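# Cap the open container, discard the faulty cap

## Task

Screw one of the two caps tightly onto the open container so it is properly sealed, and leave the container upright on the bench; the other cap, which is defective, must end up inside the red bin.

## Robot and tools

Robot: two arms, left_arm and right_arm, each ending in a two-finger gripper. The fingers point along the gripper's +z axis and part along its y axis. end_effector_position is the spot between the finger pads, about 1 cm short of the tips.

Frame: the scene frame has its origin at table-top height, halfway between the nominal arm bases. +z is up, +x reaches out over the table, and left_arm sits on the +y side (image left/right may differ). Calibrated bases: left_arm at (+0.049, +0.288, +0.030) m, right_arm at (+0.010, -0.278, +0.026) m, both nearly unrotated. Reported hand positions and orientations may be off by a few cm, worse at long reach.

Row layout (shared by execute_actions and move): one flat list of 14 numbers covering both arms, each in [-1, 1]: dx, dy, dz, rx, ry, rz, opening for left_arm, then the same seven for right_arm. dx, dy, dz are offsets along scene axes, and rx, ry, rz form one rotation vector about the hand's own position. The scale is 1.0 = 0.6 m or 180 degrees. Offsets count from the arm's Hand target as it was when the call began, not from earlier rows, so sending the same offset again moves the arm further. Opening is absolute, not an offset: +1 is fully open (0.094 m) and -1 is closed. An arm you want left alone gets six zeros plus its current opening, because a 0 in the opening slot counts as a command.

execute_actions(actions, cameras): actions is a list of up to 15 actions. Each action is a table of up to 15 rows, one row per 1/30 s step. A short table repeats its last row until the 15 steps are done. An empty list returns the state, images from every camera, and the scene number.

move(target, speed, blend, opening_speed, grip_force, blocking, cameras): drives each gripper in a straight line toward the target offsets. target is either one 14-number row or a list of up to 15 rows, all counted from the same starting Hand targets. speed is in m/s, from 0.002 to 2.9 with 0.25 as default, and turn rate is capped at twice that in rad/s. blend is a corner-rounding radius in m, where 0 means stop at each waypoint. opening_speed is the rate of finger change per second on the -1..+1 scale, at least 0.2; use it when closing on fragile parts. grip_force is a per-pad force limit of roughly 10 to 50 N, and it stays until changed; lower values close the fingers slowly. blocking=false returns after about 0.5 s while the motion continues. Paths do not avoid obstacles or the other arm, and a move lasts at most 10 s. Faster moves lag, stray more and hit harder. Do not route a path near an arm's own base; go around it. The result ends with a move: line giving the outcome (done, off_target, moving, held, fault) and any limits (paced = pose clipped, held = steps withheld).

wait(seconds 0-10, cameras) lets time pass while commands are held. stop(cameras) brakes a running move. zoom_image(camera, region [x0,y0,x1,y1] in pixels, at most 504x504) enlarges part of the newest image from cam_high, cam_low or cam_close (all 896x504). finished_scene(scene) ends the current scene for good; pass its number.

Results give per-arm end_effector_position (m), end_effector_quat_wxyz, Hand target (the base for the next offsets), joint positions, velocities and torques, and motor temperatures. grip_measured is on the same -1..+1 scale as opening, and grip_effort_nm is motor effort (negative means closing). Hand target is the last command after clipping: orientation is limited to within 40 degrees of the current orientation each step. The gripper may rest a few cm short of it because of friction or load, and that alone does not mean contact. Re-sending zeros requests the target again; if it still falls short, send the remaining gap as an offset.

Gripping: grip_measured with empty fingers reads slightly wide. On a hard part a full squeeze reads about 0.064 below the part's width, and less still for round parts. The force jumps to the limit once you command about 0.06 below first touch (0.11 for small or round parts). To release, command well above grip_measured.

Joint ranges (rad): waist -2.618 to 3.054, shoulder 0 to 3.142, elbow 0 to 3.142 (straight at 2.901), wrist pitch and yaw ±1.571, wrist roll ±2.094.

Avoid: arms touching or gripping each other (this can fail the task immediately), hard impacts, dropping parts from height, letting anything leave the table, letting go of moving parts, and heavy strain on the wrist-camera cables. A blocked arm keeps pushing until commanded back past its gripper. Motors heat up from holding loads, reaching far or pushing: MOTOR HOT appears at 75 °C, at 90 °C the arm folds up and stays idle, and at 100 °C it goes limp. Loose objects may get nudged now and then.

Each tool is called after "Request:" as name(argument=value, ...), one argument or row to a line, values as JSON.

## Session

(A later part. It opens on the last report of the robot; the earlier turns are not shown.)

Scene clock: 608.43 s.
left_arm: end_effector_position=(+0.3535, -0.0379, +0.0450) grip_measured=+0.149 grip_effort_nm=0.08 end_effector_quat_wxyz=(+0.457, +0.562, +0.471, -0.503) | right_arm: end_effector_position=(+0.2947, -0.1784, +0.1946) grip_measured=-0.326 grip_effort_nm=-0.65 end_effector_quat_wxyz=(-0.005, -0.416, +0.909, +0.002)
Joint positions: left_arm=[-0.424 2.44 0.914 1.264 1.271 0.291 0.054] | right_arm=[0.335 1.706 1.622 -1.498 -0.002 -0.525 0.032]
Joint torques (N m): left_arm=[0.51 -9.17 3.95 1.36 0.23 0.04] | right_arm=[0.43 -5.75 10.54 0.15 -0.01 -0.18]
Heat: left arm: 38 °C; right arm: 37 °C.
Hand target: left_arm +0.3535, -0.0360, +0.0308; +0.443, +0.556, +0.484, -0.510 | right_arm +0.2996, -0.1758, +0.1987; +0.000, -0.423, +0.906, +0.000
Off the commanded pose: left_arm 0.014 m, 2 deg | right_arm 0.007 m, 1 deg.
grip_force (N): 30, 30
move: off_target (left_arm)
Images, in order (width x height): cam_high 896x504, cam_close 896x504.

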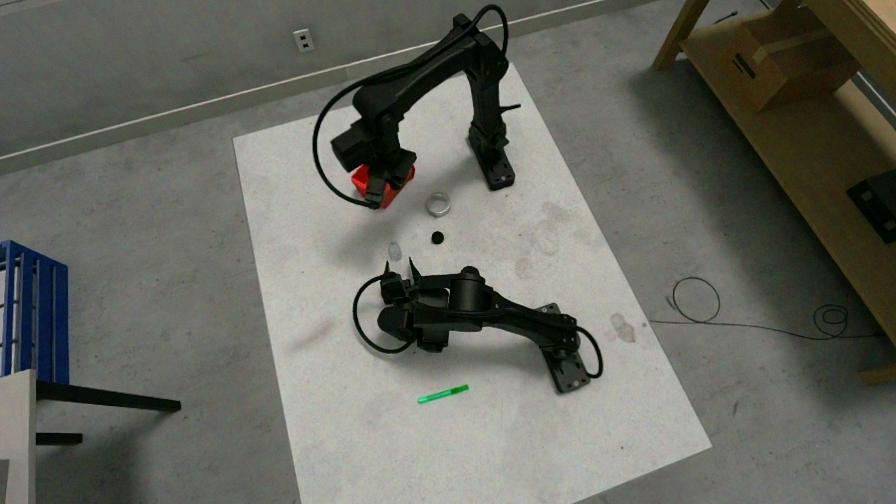

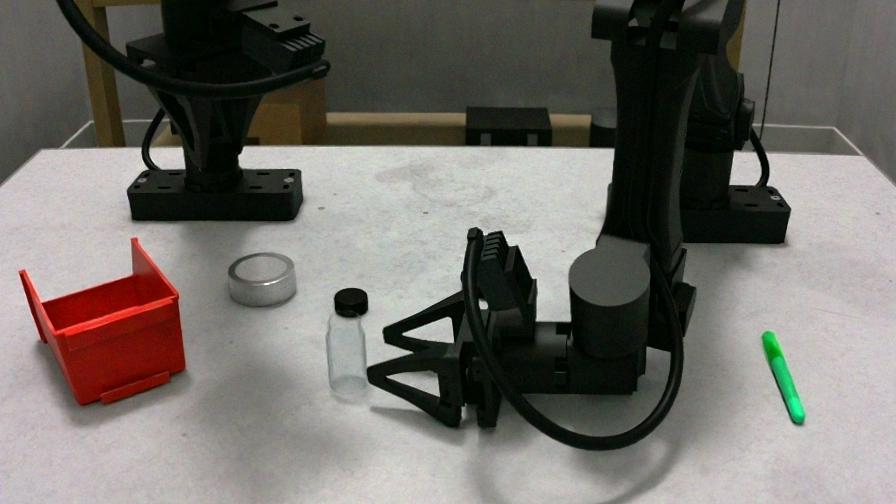

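Request:
move(
  target=[0.002,-0.0367,0,0,0,0,0.15,0,0,0,0,0,0,-0.45],
  speed=0.08,
  cameras=["cam_high","cam_close"],
)

Request:
zoom_image(
  camera="cam_close",
  region=[280, 240, 520, 460],
)

Request:
zoom_image(
  camera="cam_high",
  region=[350, 210, 450, 310],
)

Scene clock: 610.57 s.
left_arm: end_effector_position=(+0.3553, -0.0576, +0.0453) grip_measured=+0.149 grip_effort_nm=0.08 end_effector_quat_wxyz=(+0.454, +0.562, +0.472, -0.505) | right_arm: end_effector_position=(+0.2947, -0.1784, +0.1946) grip_measured=-0.326 grip_effort_nm=-0.65 end_effector_quat_wxyz=(-0.005, -0.416, +0.909, +0.002)
Joint positions: left_arm=[-0.47 2.458 0.962 1.264 1.23 0.252 0.054] | right_arm=[0.335 1.706 1.622 -1.498 -0.002 -0.525 0.032]
Joint torques (N m): left_arm=[-0.1 -9.33 4.15 1.52 0.16 -0.03] | right_arm=[0.42 -5.72 10.54 0.12 -0.01 -0.17]
Heat: left arm: 38 °C; right arm: 37 °C.
Hand target: left_arm +0.3548, -0.0579, +0.0308; +0.443, +0.556, +0.484, -0.510 | right_arm +0.2996, -0.1758, +0.1987; +0.000, -0.423, +0.906, +0.000
Off the commanded pose: left_arm 0.015 m, 2 deg | right_arm 0.007 m, 1 deg.
grip_force (N): 30, 30
move: off_target (left_arm)
Images, in order (width x height): cam_high 896x504, cam_close 896x504.

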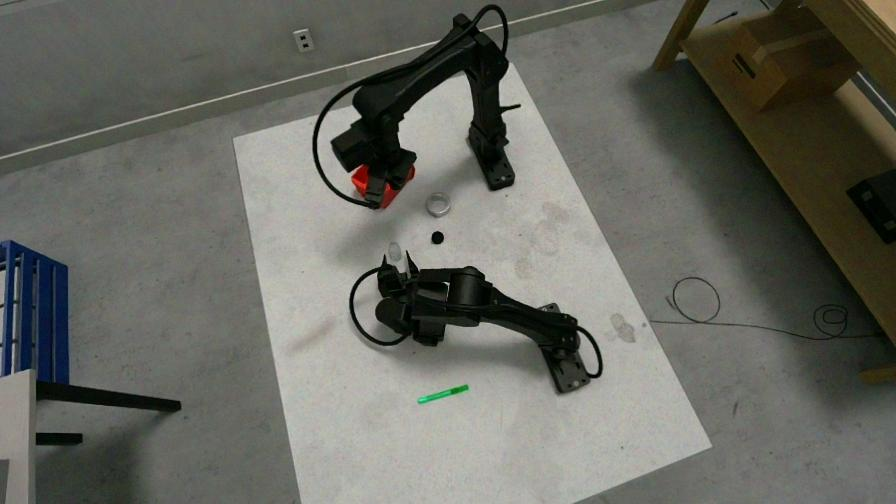

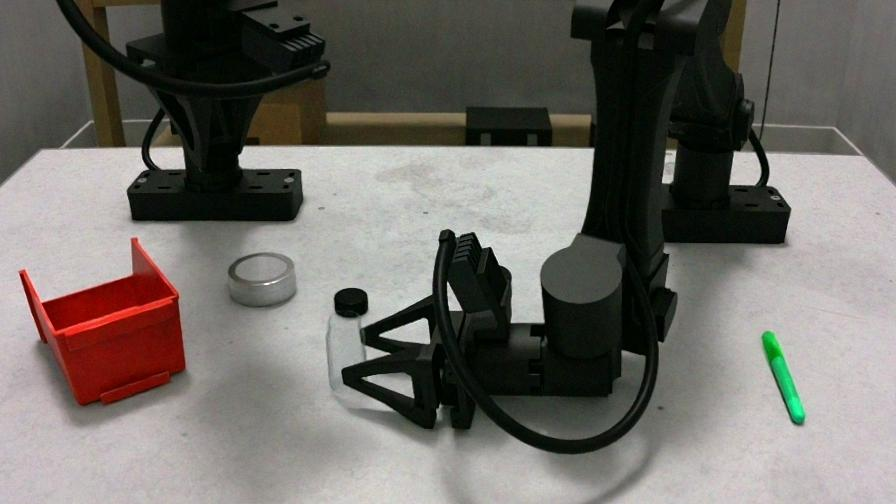

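Scaled by 2.100 from the camera's 896x504 image, which has a finer 1280x720 frame.

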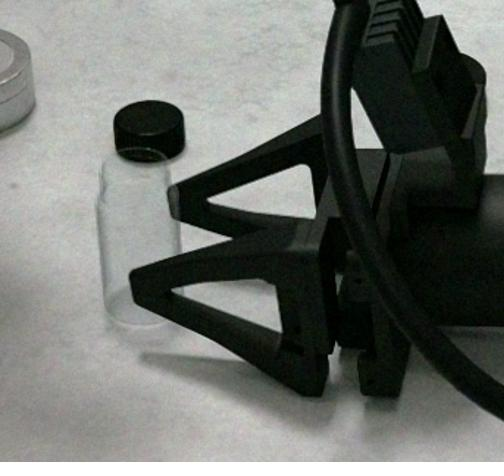

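Scaled by 5.040 from the camera's 896x504 image, which has a finer 1280x720 frame.

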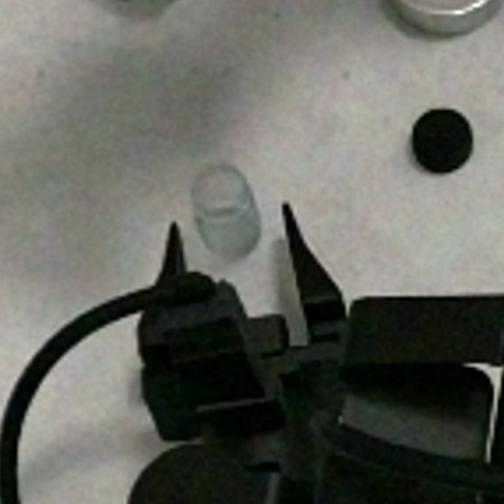

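Request:
move(
  target=[0,-0.0125,0,0,0,0,0.15,0,0,0,0,0,0,-0.45],
  speed=0.08,
  cameras=["cam_high","cam_close"],
)

Request:
zoom_image(
  camera="cam_close",
  region=[280, 240, 520, 460],
)

Request:
zoom_image(
  camera="cam_high",
  region=[350, 210, 450, 310],
)

Scene clock: 612.67 s.
left_arm: end_effector_position=(+0.3566, -0.0641, +0.0458) grip_measured=+0.149 grip_effort_nm=0.08 end_effector_quat_wxyz=(+0.455, +0.560, +0.474, -0.505) | right_arm: end_effector_position=(+0.2947, -0.1784, +0.1946) grip_measured=-0.326 grip_effort_nm=-0.65 end_effector_quat_wxyz=(-0.005, -0.416, +0.909, +0.002)
Joint positions: left_arm=[-0.484 2.464 0.978 1.264 1.212 0.239 0.054] | right_arm=[0.335 1.706 1.622 -1.498 -0.002 -0.525 0.032]
Joint torques (N m): left_arm=[-0.47 -9.43 4.18 1.56 0.13 -0.01] | right_arm=[0.42 -5.74 10.45 0.12 0 -0.18]
Heat: left arm: 38 °C; right arm: 37 °C.
Hand target: left_arm +0.3547, -0.0655, +0.0309; +0.443, +0.556, +0.484, -0.510 | right_arm +0.2996, -0.1758, +0.1987; +0.000, -0.423, +0.906, +0.000
Off the commanded pose: left_arm 0.015 m, 2 deg | right_arm 0.007 m, 1 deg.
grip_force (N): 30, 30
move: off_target (left_arm)
Images, in order (width x height): cam_high 896x504, cam_close 896x504.

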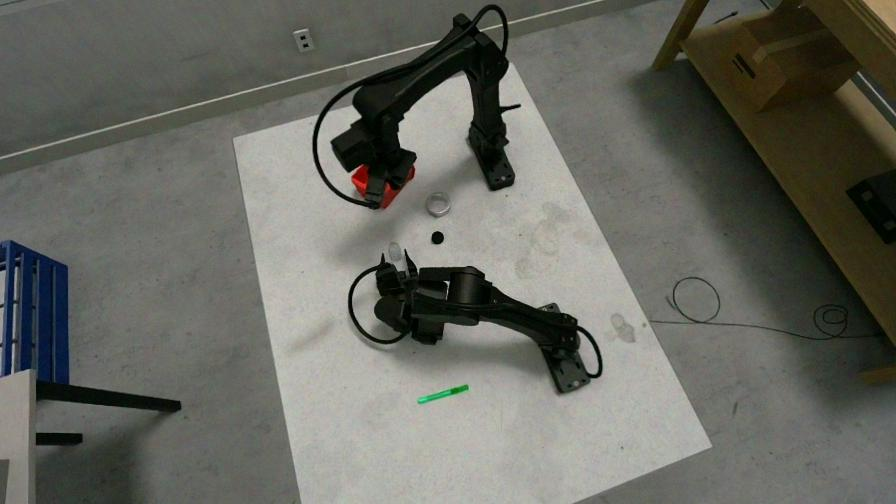

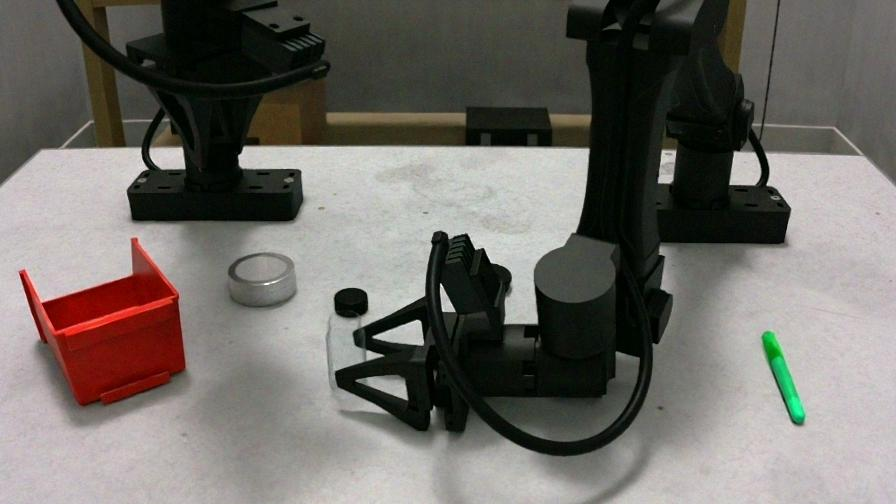

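Scaled by 2.100 from the camera's 896x504 image, which has a finer 1280x720 frame.

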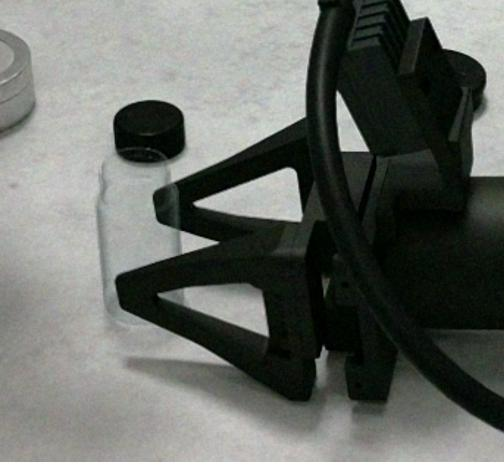

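Scaled by 5.040 from the camera's 896x504 image, which has a finer 1280x720 frame.

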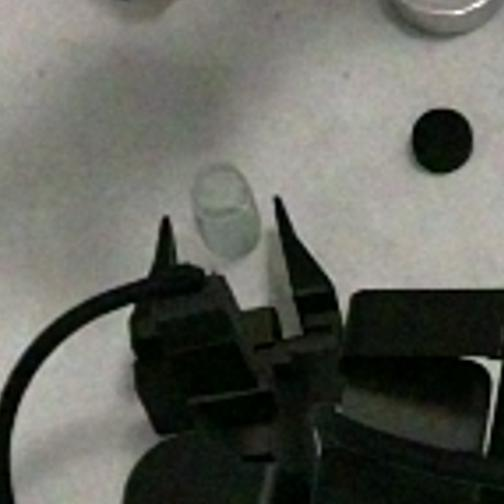

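Request:
move(
  target=[
    [0,-0.0067,0,0,0,0,0.15,0,0,0,0,0,0,-0.45],
    [0,-0.0067,0,0,0,0,-0.45,0,0,0,0,0,0,-0.45],
  ],
  speed=0.08,
  opening_speed=0.4,
  cameras=["all"],
)

Request:
zoom_image(
  camera="cam_close",
  region=[280, 240, 520, 460],
)

Request:
zoom_image(
  camera="cam_high",
  region=[350, 210, 450, 310],
)

Request:
zoom_image(
  camera="cam_low",
  region=[380, 220, 480, 320],
)

Scene clock: 616.17 s.
left_arm: end_effector_position=(+0.3572, -0.0681, +0.0459) grip_measured=-0.335 grip_effort_nm=-0.66 end_effector_quat_wxyz=(+0.455, +0.559, +0.475, -0.504) | right_arm: end_effector_position=(+0.2947, -0.1784, +0.1946) grip_measured=-0.326 grip_effort_nm=-0.65 end_effector_quat_wxyz=(-0.005, -0.416, +0.909, +0.002)
Joint positions: left_arm=[-0.493 2.467 0.986 1.266 1.201 0.231 0.031] | right_arm=[0.335 1.706 1.622 -1.498 -0.002 -0.525 0.032]
Joint torques (N m): left_arm=[-0.59 -9.37 4.21 1.57 0.16 0.01] | right_arm=[0.38 -5.78 10.55 0.13 -0.01 -0.16]
Heat: left arm: 38 °C; right arm: 37 °C.
Hand target: left_arm +0.3547, -0.0695, +0.0309; +0.443, +0.556, +0.484, -0.510 | right_arm +0.2996, -0.1758, +0.1987; +0.000, -0.423, +0.906, +0.000
Off the commanded pose: left_arm 0.015 m, 2 deg | right_arm 0.007 m, 1 deg.
grip_force (N): 30, 30
move: off_target (left_arm); target 2's new opening was sent with left_arm's hand 0.015 m and 2 deg from that target

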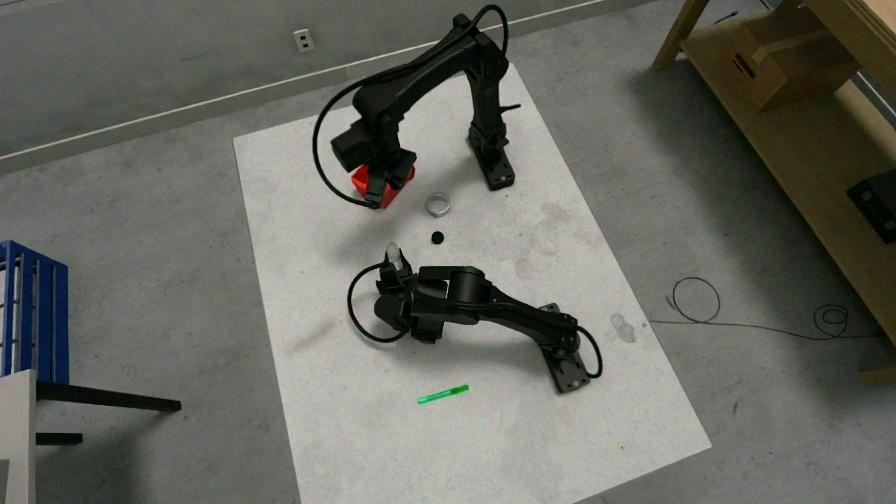

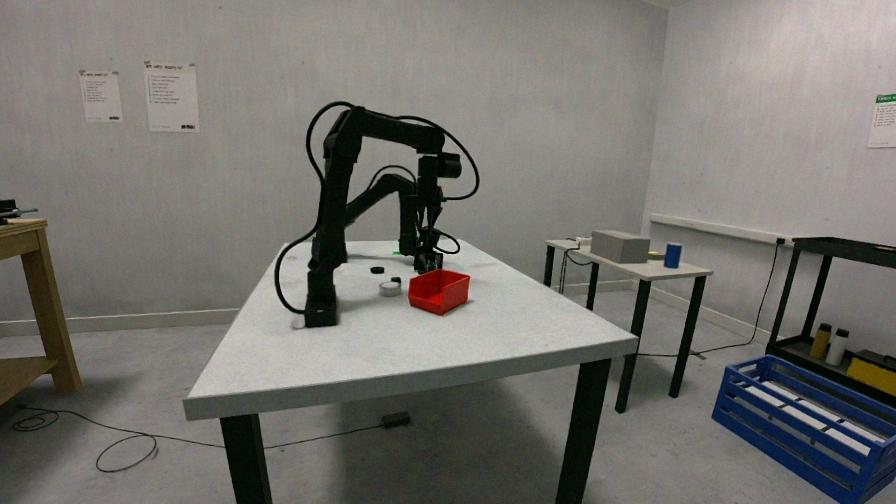

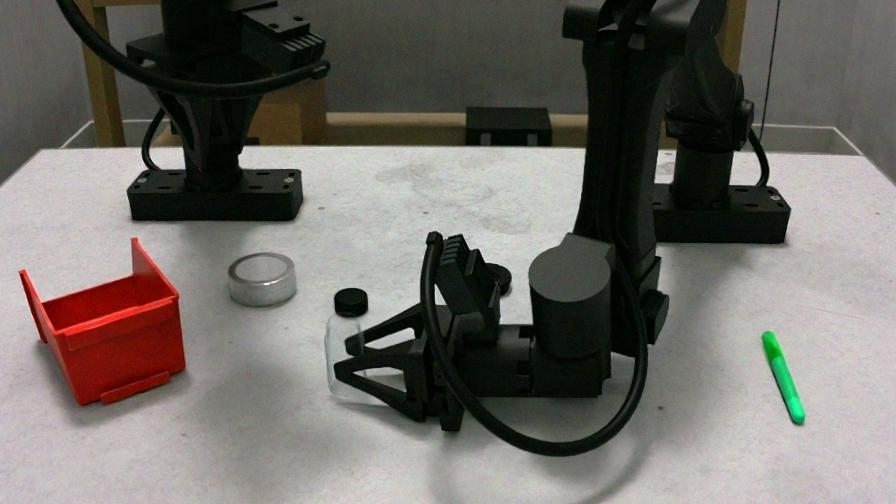

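Scaled by 2.100 from the camera's 896x504 image, which has a finer 1280x720 frame.

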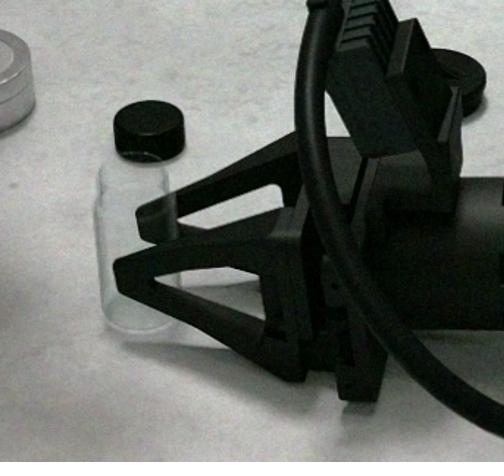

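Scaled by 5.040 from the camera's 896x504 image, which has a finer 1280x720 frame.

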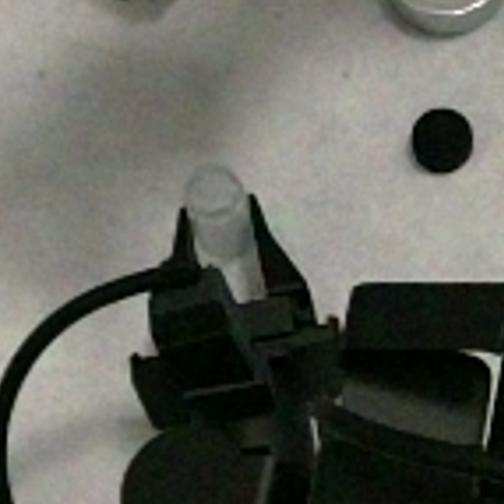

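Scaled by 5.040 from the camera's 896x504 image, which has a finer 1280x720 frame.

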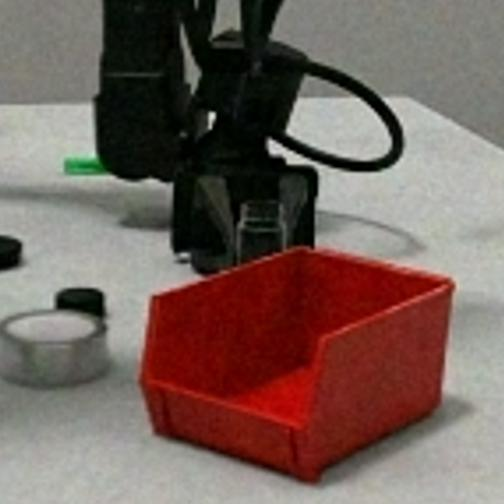

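Request:
move(
  target=[
    [0,0,0,0,0,0,-0.45,0.0723,0.1663,-0.0478,0,0,-0.111,-0.45],
    [0,0,0,0,0,0,-0.45,0.0723,0.1663,-0.1395,0,0,-0.111,-0.45],
  ],
  speed=[0.25,0.12],
  blend=[0.02,0],
  cameras=["all"],
)

Request:
zoom_image(
  camera="cam_close",
  region=[280, 200, 520, 440],
)

Request:
zoom_image(
  camera="cam_low",
  region=[390, 210, 470, 290],
)

Request:
zoom_image(
  camera="cam_high",
  region=[330, 180, 470, 320],
)

Scene clock: 620.07 s.
left_arm: end_effector_position=(+0.3572, -0.0681, +0.0459) grip_measured=-0.335 grip_effort_nm=-0.66 end_effector_quat_wxyz=(+0.455, +0.559, +0.475, -0.504) | right_arm: end_effector_position=(+0.3426, -0.0777, +0.1219) grip_measured=-0.326 grip_effort_nm=-0.65 end_effector_quat_wxyz=(+0.002, -0.263, +0.965, +0.001)
Joint positions: left_arm=[-0.493 2.467 0.986 1.266 1.201 0.231 0.031] | right_arm=[0.542 2.025 1.749 -1.292 0 0.008 0.032]
Joint torques (N m): left_arm=[-0.57 -9.52 4.15 1.57 0.14 0] | right_arm=[0.32 -8.72 6.43 0.41 -0.04 0.09]
Heat: left arm: 38 °C; right arm: 37 °C.
Hand target: left_arm +0.3547, -0.0695, +0.0309; +0.443, +0.556, +0.484, -0.510 | right_arm +0.3430, -0.0760, +0.1150; -0.001, -0.259, +0.966, +0.000
Off the commanded pose: left_arm 0.015 m, 2 deg | right_arm 0.007 m, 1 deg.
grip_force (N): 30, 30
move: off_target (left_arm)

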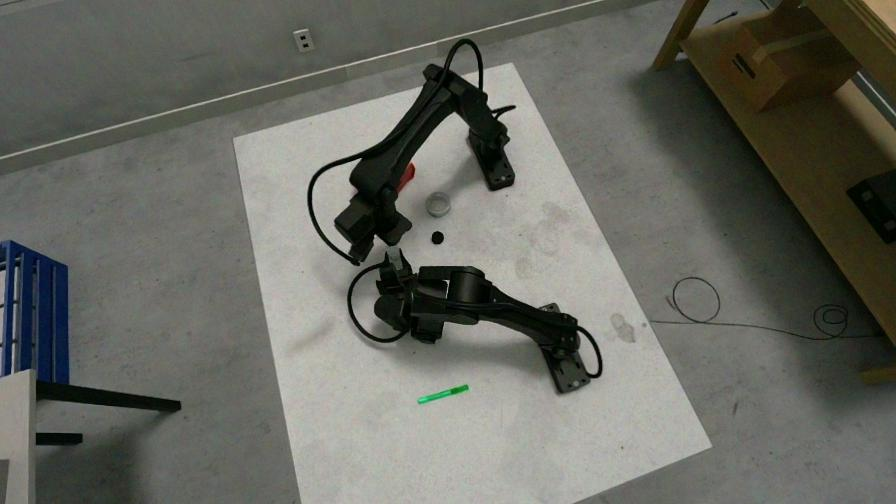

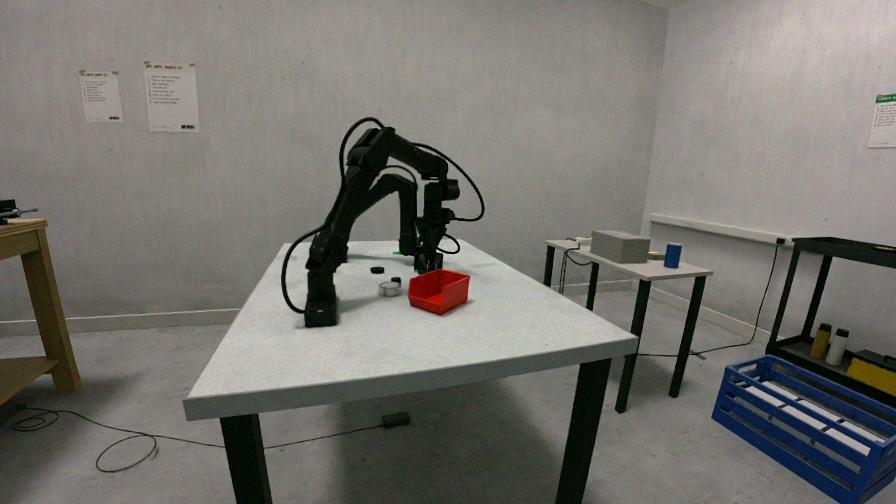

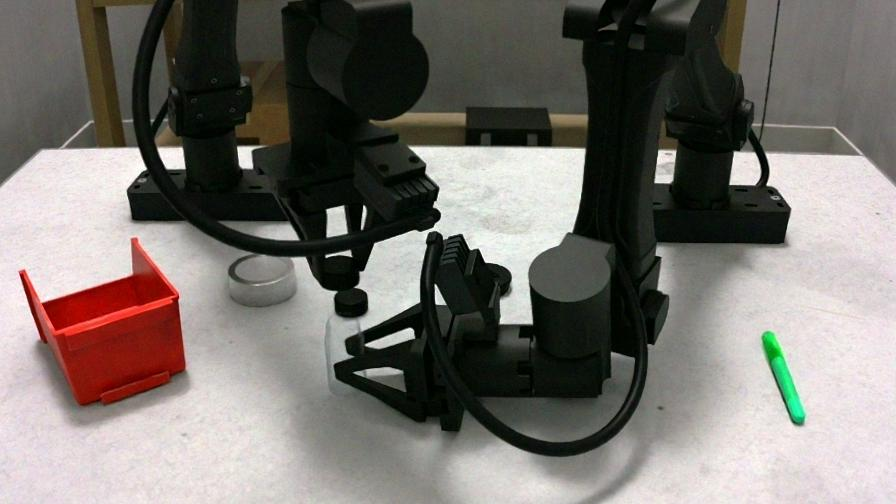

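Scaled by 2.100 from the camera's 896x504 image, which has a finer 1280x720 frame.

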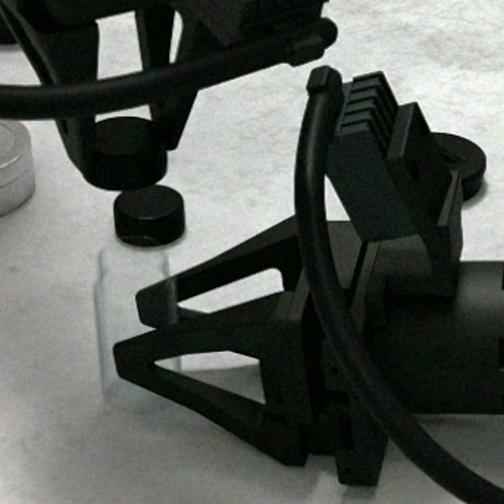

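Scaled by 6.300 from the camera's 896x504 image, which has a finer 1280x720 frame.

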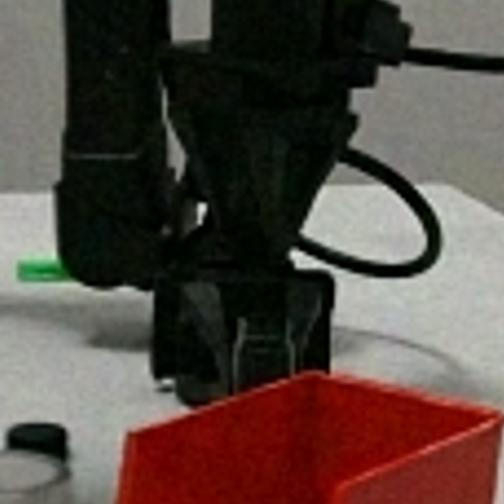

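Scaled by 3.600 from the camera's 896x504 image, which has a finer 1280x720 frame.

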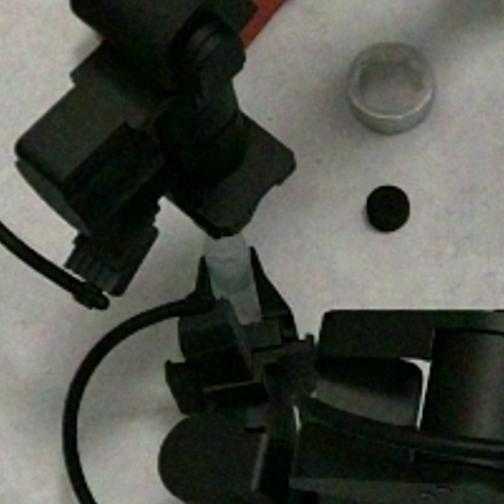

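Request:
move(
  target=[0,0,0,0,0,0,-0.45,0.008,0.005,-0.033,0,0,0,-0.45],
  speed=0.1,
  cameras=["all"],
)

Request:
zoom_image(
  camera="cam_close",
  region=[300, 230, 420, 410],
)

Request:
zoom_image(
  camera="cam_low",
  region=[400, 220, 470, 290],
)

Scene clock: 622.40 s.
left_arm: end_effector_position=(+0.3572, -0.0681, +0.0459) grip_measured=-0.335 grip_effort_nm=-0.66 end_effector_quat_wxyz=(+0.455, +0.559, +0.475, -0.504) | right_arm: end_effector_position=(+0.3482, -0.0743, +0.1044) grip_measured=-0.326 grip_effort_nm=-0.66 end_effector_quat_wxyz=(+0.005, -0.263, +0.965, +0.002)
Joint positions: left_arm=[-0.493 2.467 0.986 1.266 1.201 0.231 0.031] | right_arm=[0.542 2.05 1.716 -1.227 0 0.009 0.032]
Joint torques (N m): left_arm=[-0.5 -9.44 4.21 1.57 0.14 0.01] | right_arm=[0.36 -8.46 6.32 0.43 -0.02 0.08]
Heat: left arm: 38 °C; right arm: 37 °C.
Hand target: left_arm +0.3547, -0.0695, +0.0309; +0.443, +0.556, +0.484, -0.510 | right_arm +0.3478, -0.0730, +0.0952; -0.001, -0.259, +0.966, +0.000
Off the commanded pose: left_arm 0.015 m, 2 deg | right_arm 0.009 m, 1 deg.
grip_force (N): 30, 30
move: off_target (left_arm)

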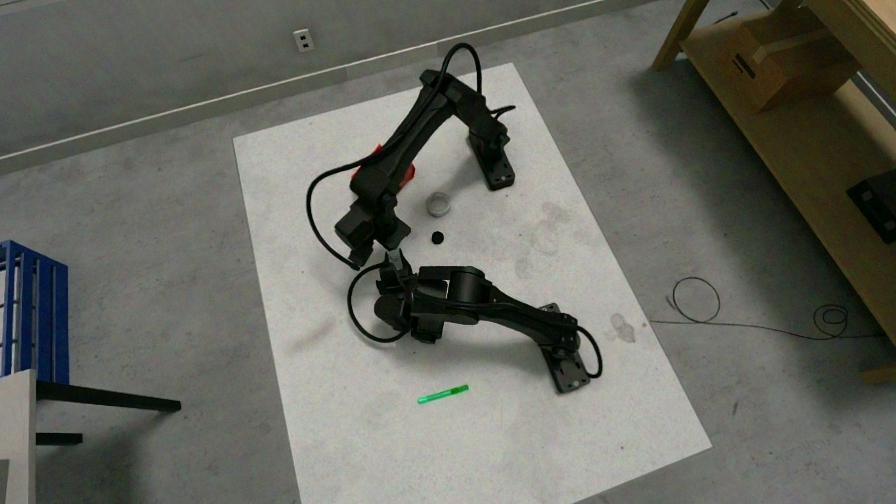

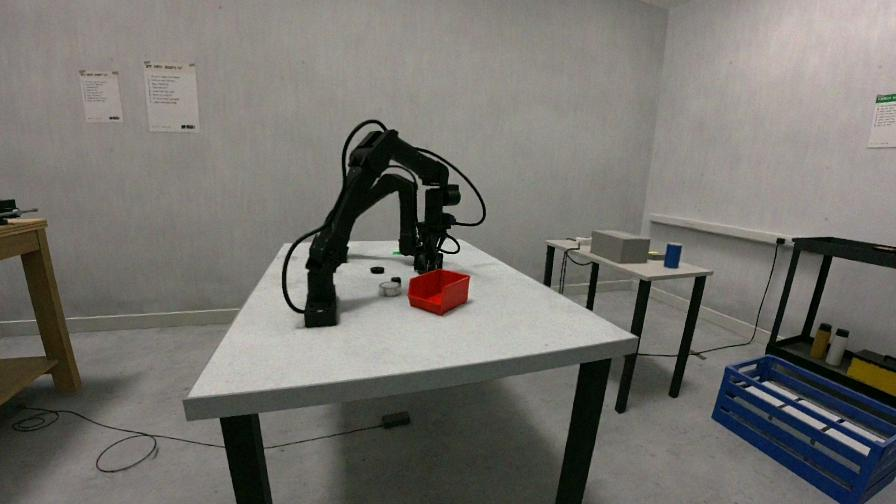

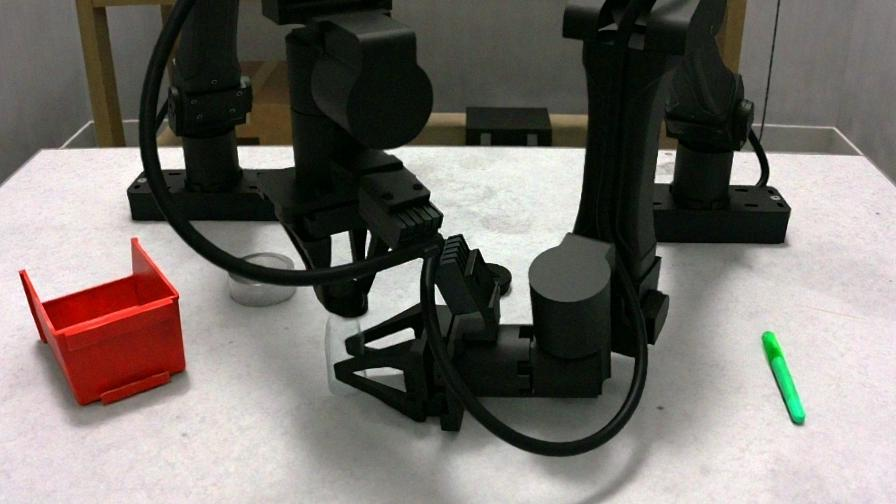

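Scaled by 2.800 from the camera's 896x504 image, which has a finer 1280x720 frame.

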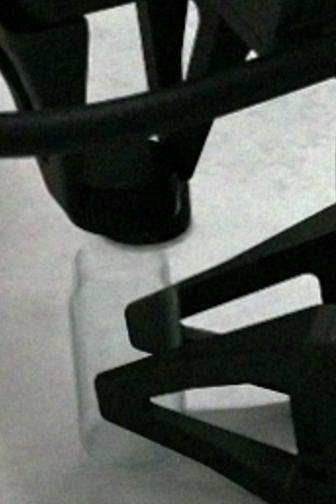

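Scaled by 7.200 from the camera's 896x504 image, which has a finer 1280x720 frame.

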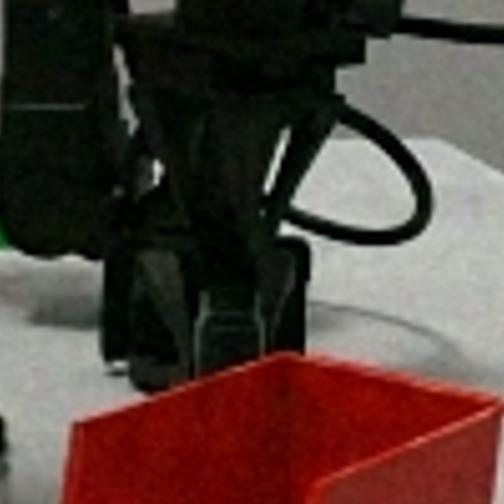

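Request:
move(
  target=[0,0,0,0,0,0,-0.45,-0.0075,-0.0133,-0.005,0,0,0,-0.45],
  speed=0.1,
)

Scene clock: 624.90 s.
left_arm: end_effector_position=(+0.3572, -0.0681, +0.0459) grip_measured=-0.335 grip_effort_nm=-0.66 end_effector_quat_wxyz=(+0.455, +0.559, +0.475, -0.504) | right_arm: end_effector_position=(+0.3408, -0.0788, +0.0909) grip_measured=-0.326 grip_effort_nm=-0.65 end_effector_quat_wxyz=(-0.009, -0.263, +0.965, -0.002)
Joint positions: left_arm=[-0.493 2.467 0.986 1.266 1.201 0.231 0.031] | right_arm=[0.542 2.05 1.662 -1.201 0 0.009 0.032]
Joint torques (N m): left_arm=[-0.51 -9.44 4.26 1.56 0.17 0] | right_arm=[-0.58 -10.51 6.05 0.38 -0.02 -0.05]
Heat: left arm: 38 °C; right arm: 37 °C.
Hand target: left_arm +0.3547, -0.0695, +0.0309; +0.443, +0.556, +0.484, -0.510 | right_arm +0.3434, -0.0810, +0.0922; +0.000, -0.259, +0.966, +0.000
Off the commanded pose: left_arm 0.015 m, 2 deg | right_arm 0.004 m, 1 deg.
grip_force (N): 30, 30
move: off_target (left_arm)

Request:
move(
  target=[
    [0,0,0,0,0,0,-0.45,0.0117,0.008,0.015,0,0,0,-0.45],
    [0,0,0,0,0,0,-0.45,0.0117,0.008,-0.01,0,0,0,-0.45],
  ],
  speed=0.1,
)

Scene clock: 626.97 s.
left_arm: end_effector_position=(+0.3572, -0.0681, +0.0459) grip_measured=-0.335 grip_effort_nm=-0.66 end_effector_quat_wxyz=(+0.455, +0.559, +0.475, -0.504) | right_arm: end_effector_position=(+0.3503, -0.0731, +0.0993) grip_measured=-0.326 grip_effort_nm=-0.65 end_effector_quat_wxyz=(+0.011, -0.263, +0.965, +0.003)
Joint positions: left_arm=[-0.493 2.467 0.986 1.266 1.201 0.231 0.031] | right_arm=[0.542 2.05 1.696 -1.195 0 0.009 0.032]
Joint torques (N m): left_arm=[-0.43 -9.48 4.25 1.57 0.16 -0.03] | right_arm=[-0.43 -7.94 5.79 0.44 -0.02 -0.05]
Heat: left arm: 38 °C; right arm: 37 °C.
Hand target: left_arm +0.3547, -0.0695, +0.0309; +0.443, +0.556, +0.484, -0.510 | right_arm +0.3503, -0.0762, +0.0861; -0.001, -0.259, +0.966, +0.000
Off the commanded pose: left_arm 0.015 m, 2 deg | right_arm 0.013 m, 1 deg.
grip_force (N): 30, 30
move: off_target (left_arm, right_arm)

Request:
move(
  target=[0,0,0,0,0,0,-0.45,-0.0092,0.001,-0.003,0,0,0,-0.45],
  speed=0.08,
)

Scene clock: 628.40 s.
left_arm: end_effector_position=(+0.3572, -0.0681, +0.0459) grip_measured=-0.335 grip_effort_nm=-0.66 end_effector_quat_wxyz=(+0.455, +0.559, +0.475, -0.504) | right_arm: end_effector_position=(+0.3453, -0.0761, +0.0908) grip_measured=-0.326 grip_effort_nm=-0.65 end_effector_quat_wxyz=(+0.002, -0.263, +0.965, +0.001)
Joint positions: left_arm=[-0.493 2.467 0.986 1.266 1.201 0.231 0.031] | right_arm=[0.542 2.05 1.662 -1.18 0 0.009 0.032]
Joint torques (N m): left_arm=[-0.51 -9.42 4.19 1.58 0.12 -0.01] | right_arm=[0.25 -9.05 6.05 0.42 -0.03 0.08]
Heat: left arm: 38 °C; right arm: 38 °C.
Hand target: left_arm +0.3547, -0.0695, +0.0309; +0.443, +0.556, +0.484, -0.510 | right_arm +0.3448, -0.0756, +0.0844; -0.001, -0.259, +0.966, +0.000
Off the commanded pose: left_arm 0.015 m, 2 deg | right_arm 0.006 m, 0 deg.
grip_force (N): 30, 30
move: off_target (left_arm)

Now check alignment in images.

Request:
wait(
  seconds=0,
  cameras=["all"],
)

Request:
zoom_image(
  camera="cam_close",
  region=[300, 270, 400, 400],
)

Request:
zoom_image(
  camera="cam_low",
  region=[410, 240, 460, 290],
)

Request:
zoom_image(
  camera="cam_high",
  region=[340, 190, 440, 290],
)

Scene clock: 629.00 s.
left_arm: end_effector_position=(+0.3572, -0.0681, +0.0459) grip_measured=-0.335 grip_effort_nm=-0.66 end_effector_quat_wxyz=(+0.455, +0.559, +0.475, -0.504) | right_arm: end_effector_position=(+0.3454, -0.0760, +0.0908) grip_measured=-0.326 grip_effort_nm=-0.65 end_effector_quat_wxyz=(+0.002, -0.263, +0.965, +0.001)
Joint positions: left_arm=[-0.493 2.467 0.986 1.266 1.201 0.231 0.031] | right_arm=[0.542 2.05 1.662 -1.179 0 0.009 0.032]
Joint torques (N m): left_arm=[-0.55 -9.36 4.25 1.58 0.15 -0.04] | right_arm=[0.2 -9.05 6.06 0.41 -0.02 0.09]
Heat: left arm: 38 °C; right arm: 38 °C.
Hand target: left_arm +0.3547, -0.0695, +0.0309; +0.443, +0.556, +0.484, -0.510 | right_arm +0.3448, -0.0756, +0.0844; -0.001, -0.259, +0.966, +0.000
Tool commands: left_gripper/opening=-0.45 right_gripper/opening=-0.45
Off the commanded pose: left_arm 0.015 m, 2 deg | right_arm 0.006 m, 0 deg.
grip_force (N): 30, 30

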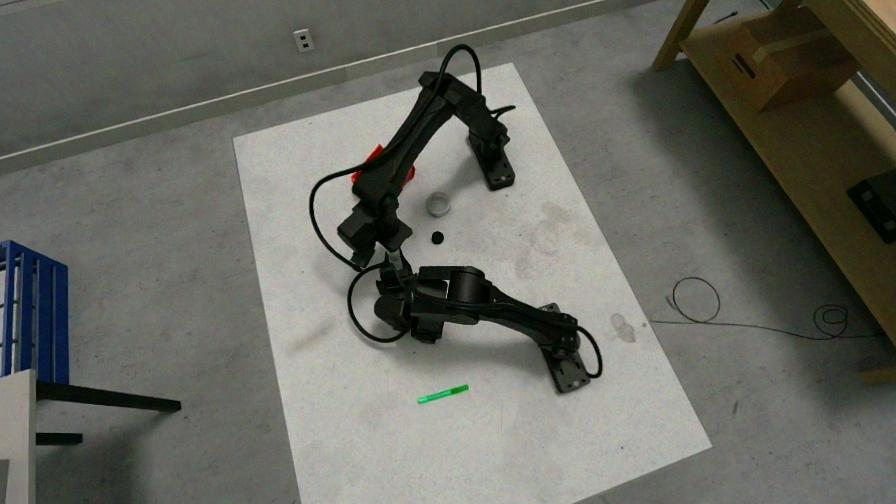

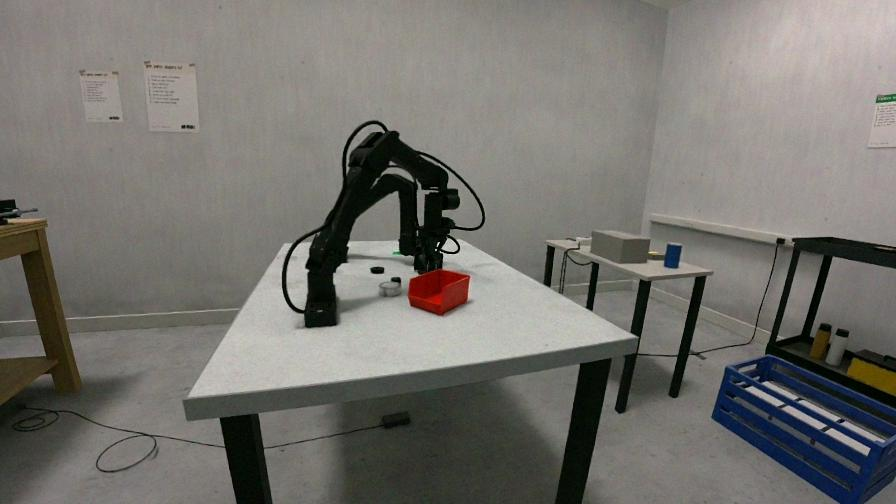

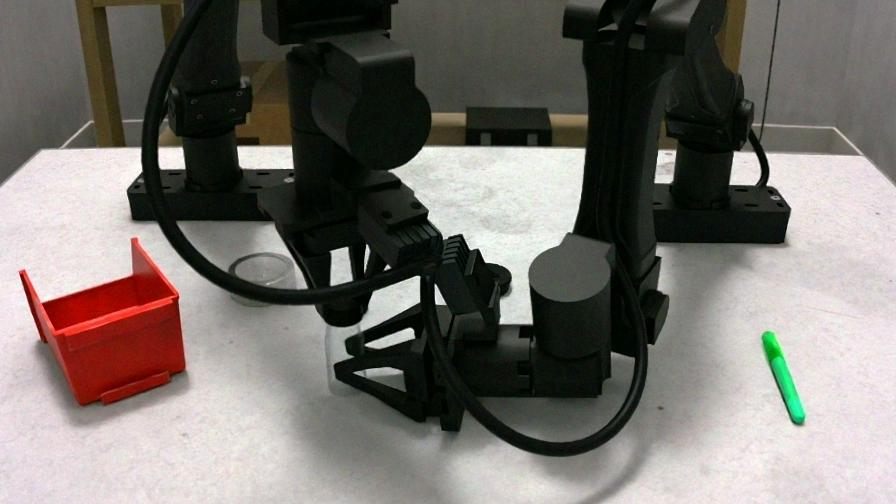

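Scaled by 3.877 from the camera's 896x504 image, which has a finer 1280x720 frame.

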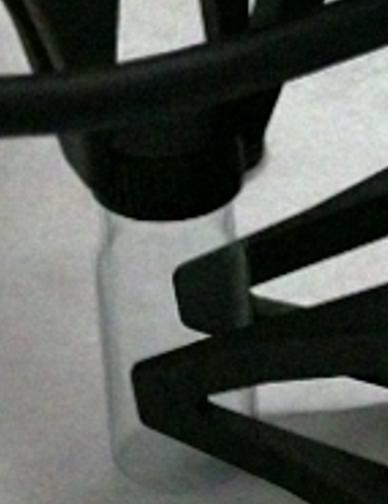

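Scaled by 10.080 from the camera's 896x504 image, which has a finer 1280x720 frame.

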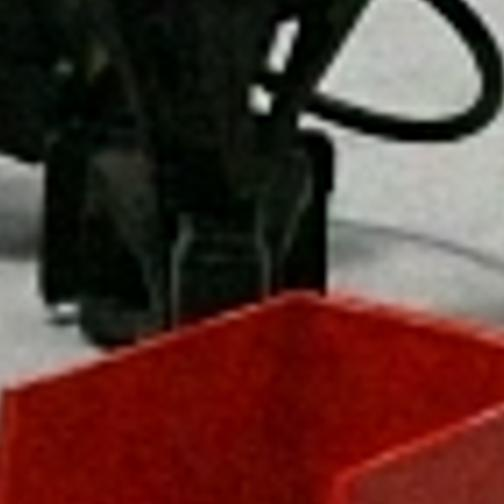

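Scaled by 5.040 from the camera's 896x504 image, which has a finer 1280x720 frame.

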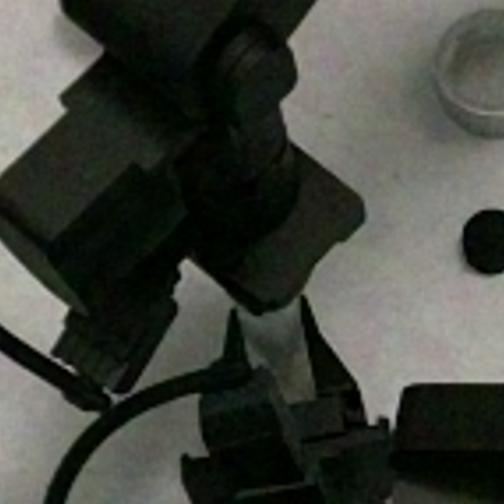

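Request:
move(
  target=[0,0,0,0,0,0,-0.45,0,0,-0.02,0,0,0,-0.45],
  speed=0.1,
  cameras=["cam_close","cam_low"],
)

Scene clock: 631.93 s.
left_arm: end_effector_position=(+0.3573, -0.0681, +0.0459) grip_measured=-0.335 grip_effort_nm=-0.66 end_effector_quat_wxyz=(+0.455, +0.559, +0.475, -0.504) | right_arm: end_effector_position=(+0.3452, -0.0761, +0.0872) grip_measured=-0.326 grip_effort_nm=-0.65 end_effector_quat_wxyz=(+0.002, -0.263, +0.965, +0.001)
Joint positions: left_arm=[-0.493 2.467 0.986 1.266 1.2 0.231 0.031] | right_arm=[0.542 2.05 1.647 -1.163 0 0.009 0.032]
Joint torques (N m): left_arm=[-0.4 -9.44 4.23 1.57 0.15 0] | right_arm=[0.23 -8.39 4.19 0.67 -0.05 0.06]
Heat: left arm: 38 °C; right arm: 38 °C.
Hand target: left_arm +0.3547, -0.0695, +0.0309; +0.443, +0.556, +0.484, -0.510 | right_arm +0.3449, -0.0755, +0.0724; +0.000, -0.259, +0.966, +0.000
Off the commanded pose: left_arm 0.015 m, 2 deg | right_arm 0.015 m, 1 deg.
grip_force (N): 30, 30
move: off_target (left_arm, right_arm)
Images, in order (width x height): cam_low 896x504, cam_close 896x504.

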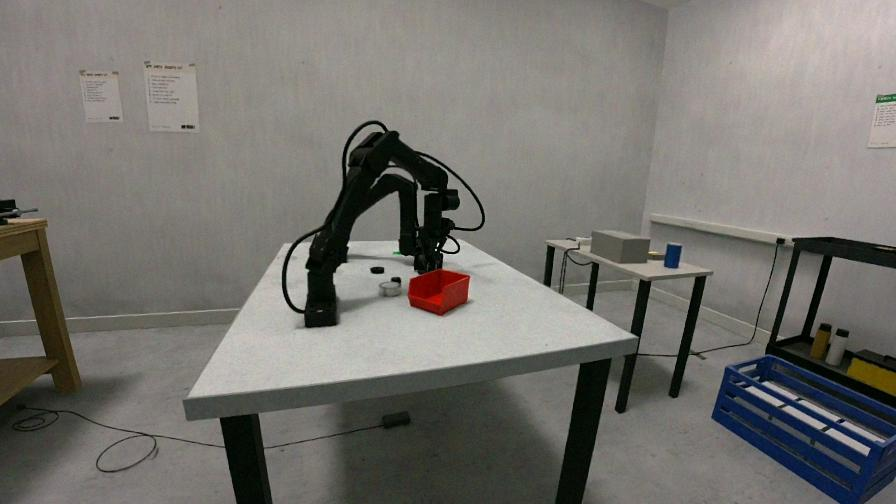

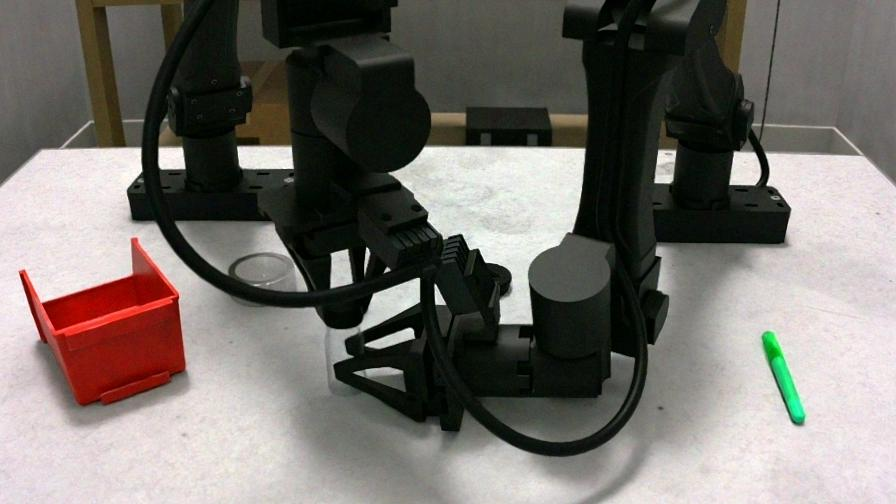

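Request:
move(
  target=[0,0,0,0,0,0,-0.45,0,0,-0.015,0,0,0,-0.45],
  speed=0.1,
)

Request:
zoom_image(
  camera="cam_close",
  region=[300, 270, 400, 400],
)

Scene clock: 633.10 s.
left_arm: end_effector_position=(+0.3573, -0.0681, +0.0459) grip_measured=-0.335 grip_effort_nm=-0.66 end_effector_quat_wxyz=(+0.455, +0.559, +0.475, -0.504) | right_arm: end_effector_position=(+0.3452, -0.0764, +0.0863) grip_measured=-0.326 grip_effort_nm=-0.65 end_effector_quat_wxyz=(+0.006, -0.263, +0.965, +0.001)
Joint positions: left_arm=[-0.493 2.467 0.986 1.266 1.2 0.231 0.031] | right_arm=[0.542 2.042 1.632 -1.148 0.001 0.009 0.032]
Joint torques (N m): left_arm=[-0.51 -9.35 4.33 1.58 0.15 -0.01] | right_arm=[0.16 -7.35 3.17 0.85 -0.05 0.06]
Heat: left arm: 38 °C; right arm: 38 °C.
Hand target: left_arm +0.3547, -0.0695, +0.0309; +0.443, +0.556, +0.484, -0.510 | right_arm +0.3449, -0.0755, +0.0634; +0.000, -0.259, +0.966, +0.000
Off the commanded pose: left_arm 0.015 m, 2 deg | right_arm 0.023 m, 1 deg.
grip_force (N): 30, 30
move: off_target (left_arm, right_arm)

Scaled by 3.877 from the camera's 896x504 image, which has a finer 1280x720 frame.
This view is cut from an older image: the scene may have changed since it was taken.

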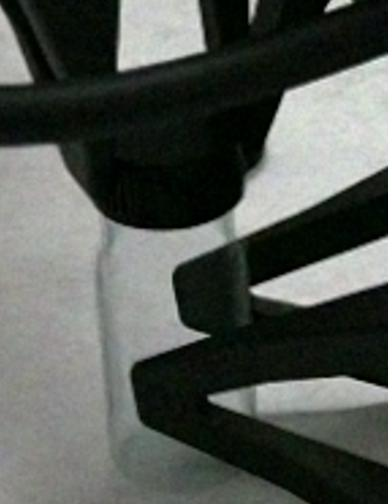

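Request:
move(
  target=[0,0,0,0,0,0,-0.45,0,0,0,0,0,-0.6,-0.45],
  speed=0.5,
)

Scene clock: 636.30 s.
left_arm: end_effector_position=(+0.3572, -0.0681, +0.0458) grip_measured=-0.335 grip_effort_nm=-0.66 end_effector_quat_wxyz=(+0.455, +0.559, +0.475, -0.505) | right_arm: end_effector_position=(+0.3486, -0.0730, +0.0789) grip_measured=-0.326 grip_effort_nm=-0.65 end_effector_quat_wxyz=(+0.003, +0.621, +0.783, +0.015)
Joint positions: left_arm=[-0.493 2.468 0.986 1.266 1.201 0.23 0.031] | right_arm=[0.542 2.049 1.613 -1.105 -0.005 1.882 0.032]
Joint torques (N m): left_arm=[-0.55 -9.44 4.21 1.55 0.15 0.01] | right_arm=[0.18 -7.92 4.88 0.5 0 0.2]
Heat: left arm: 38 °C; right arm: 38 °C.
Hand target: left_arm +0.3546, -0.0695, +0.0308; +0.443, +0.556, +0.484, -0.510 | right_arm +0.3448, -0.0755, +0.0634; +0.000, +0.629, +0.777, +0.000
Off the commanded pose: left_arm 0.015 m, 2 deg | right_arm 0.016 m, 2 deg.
grip_force (N): 30, 30
move: off_target (left_arm, right_arm)


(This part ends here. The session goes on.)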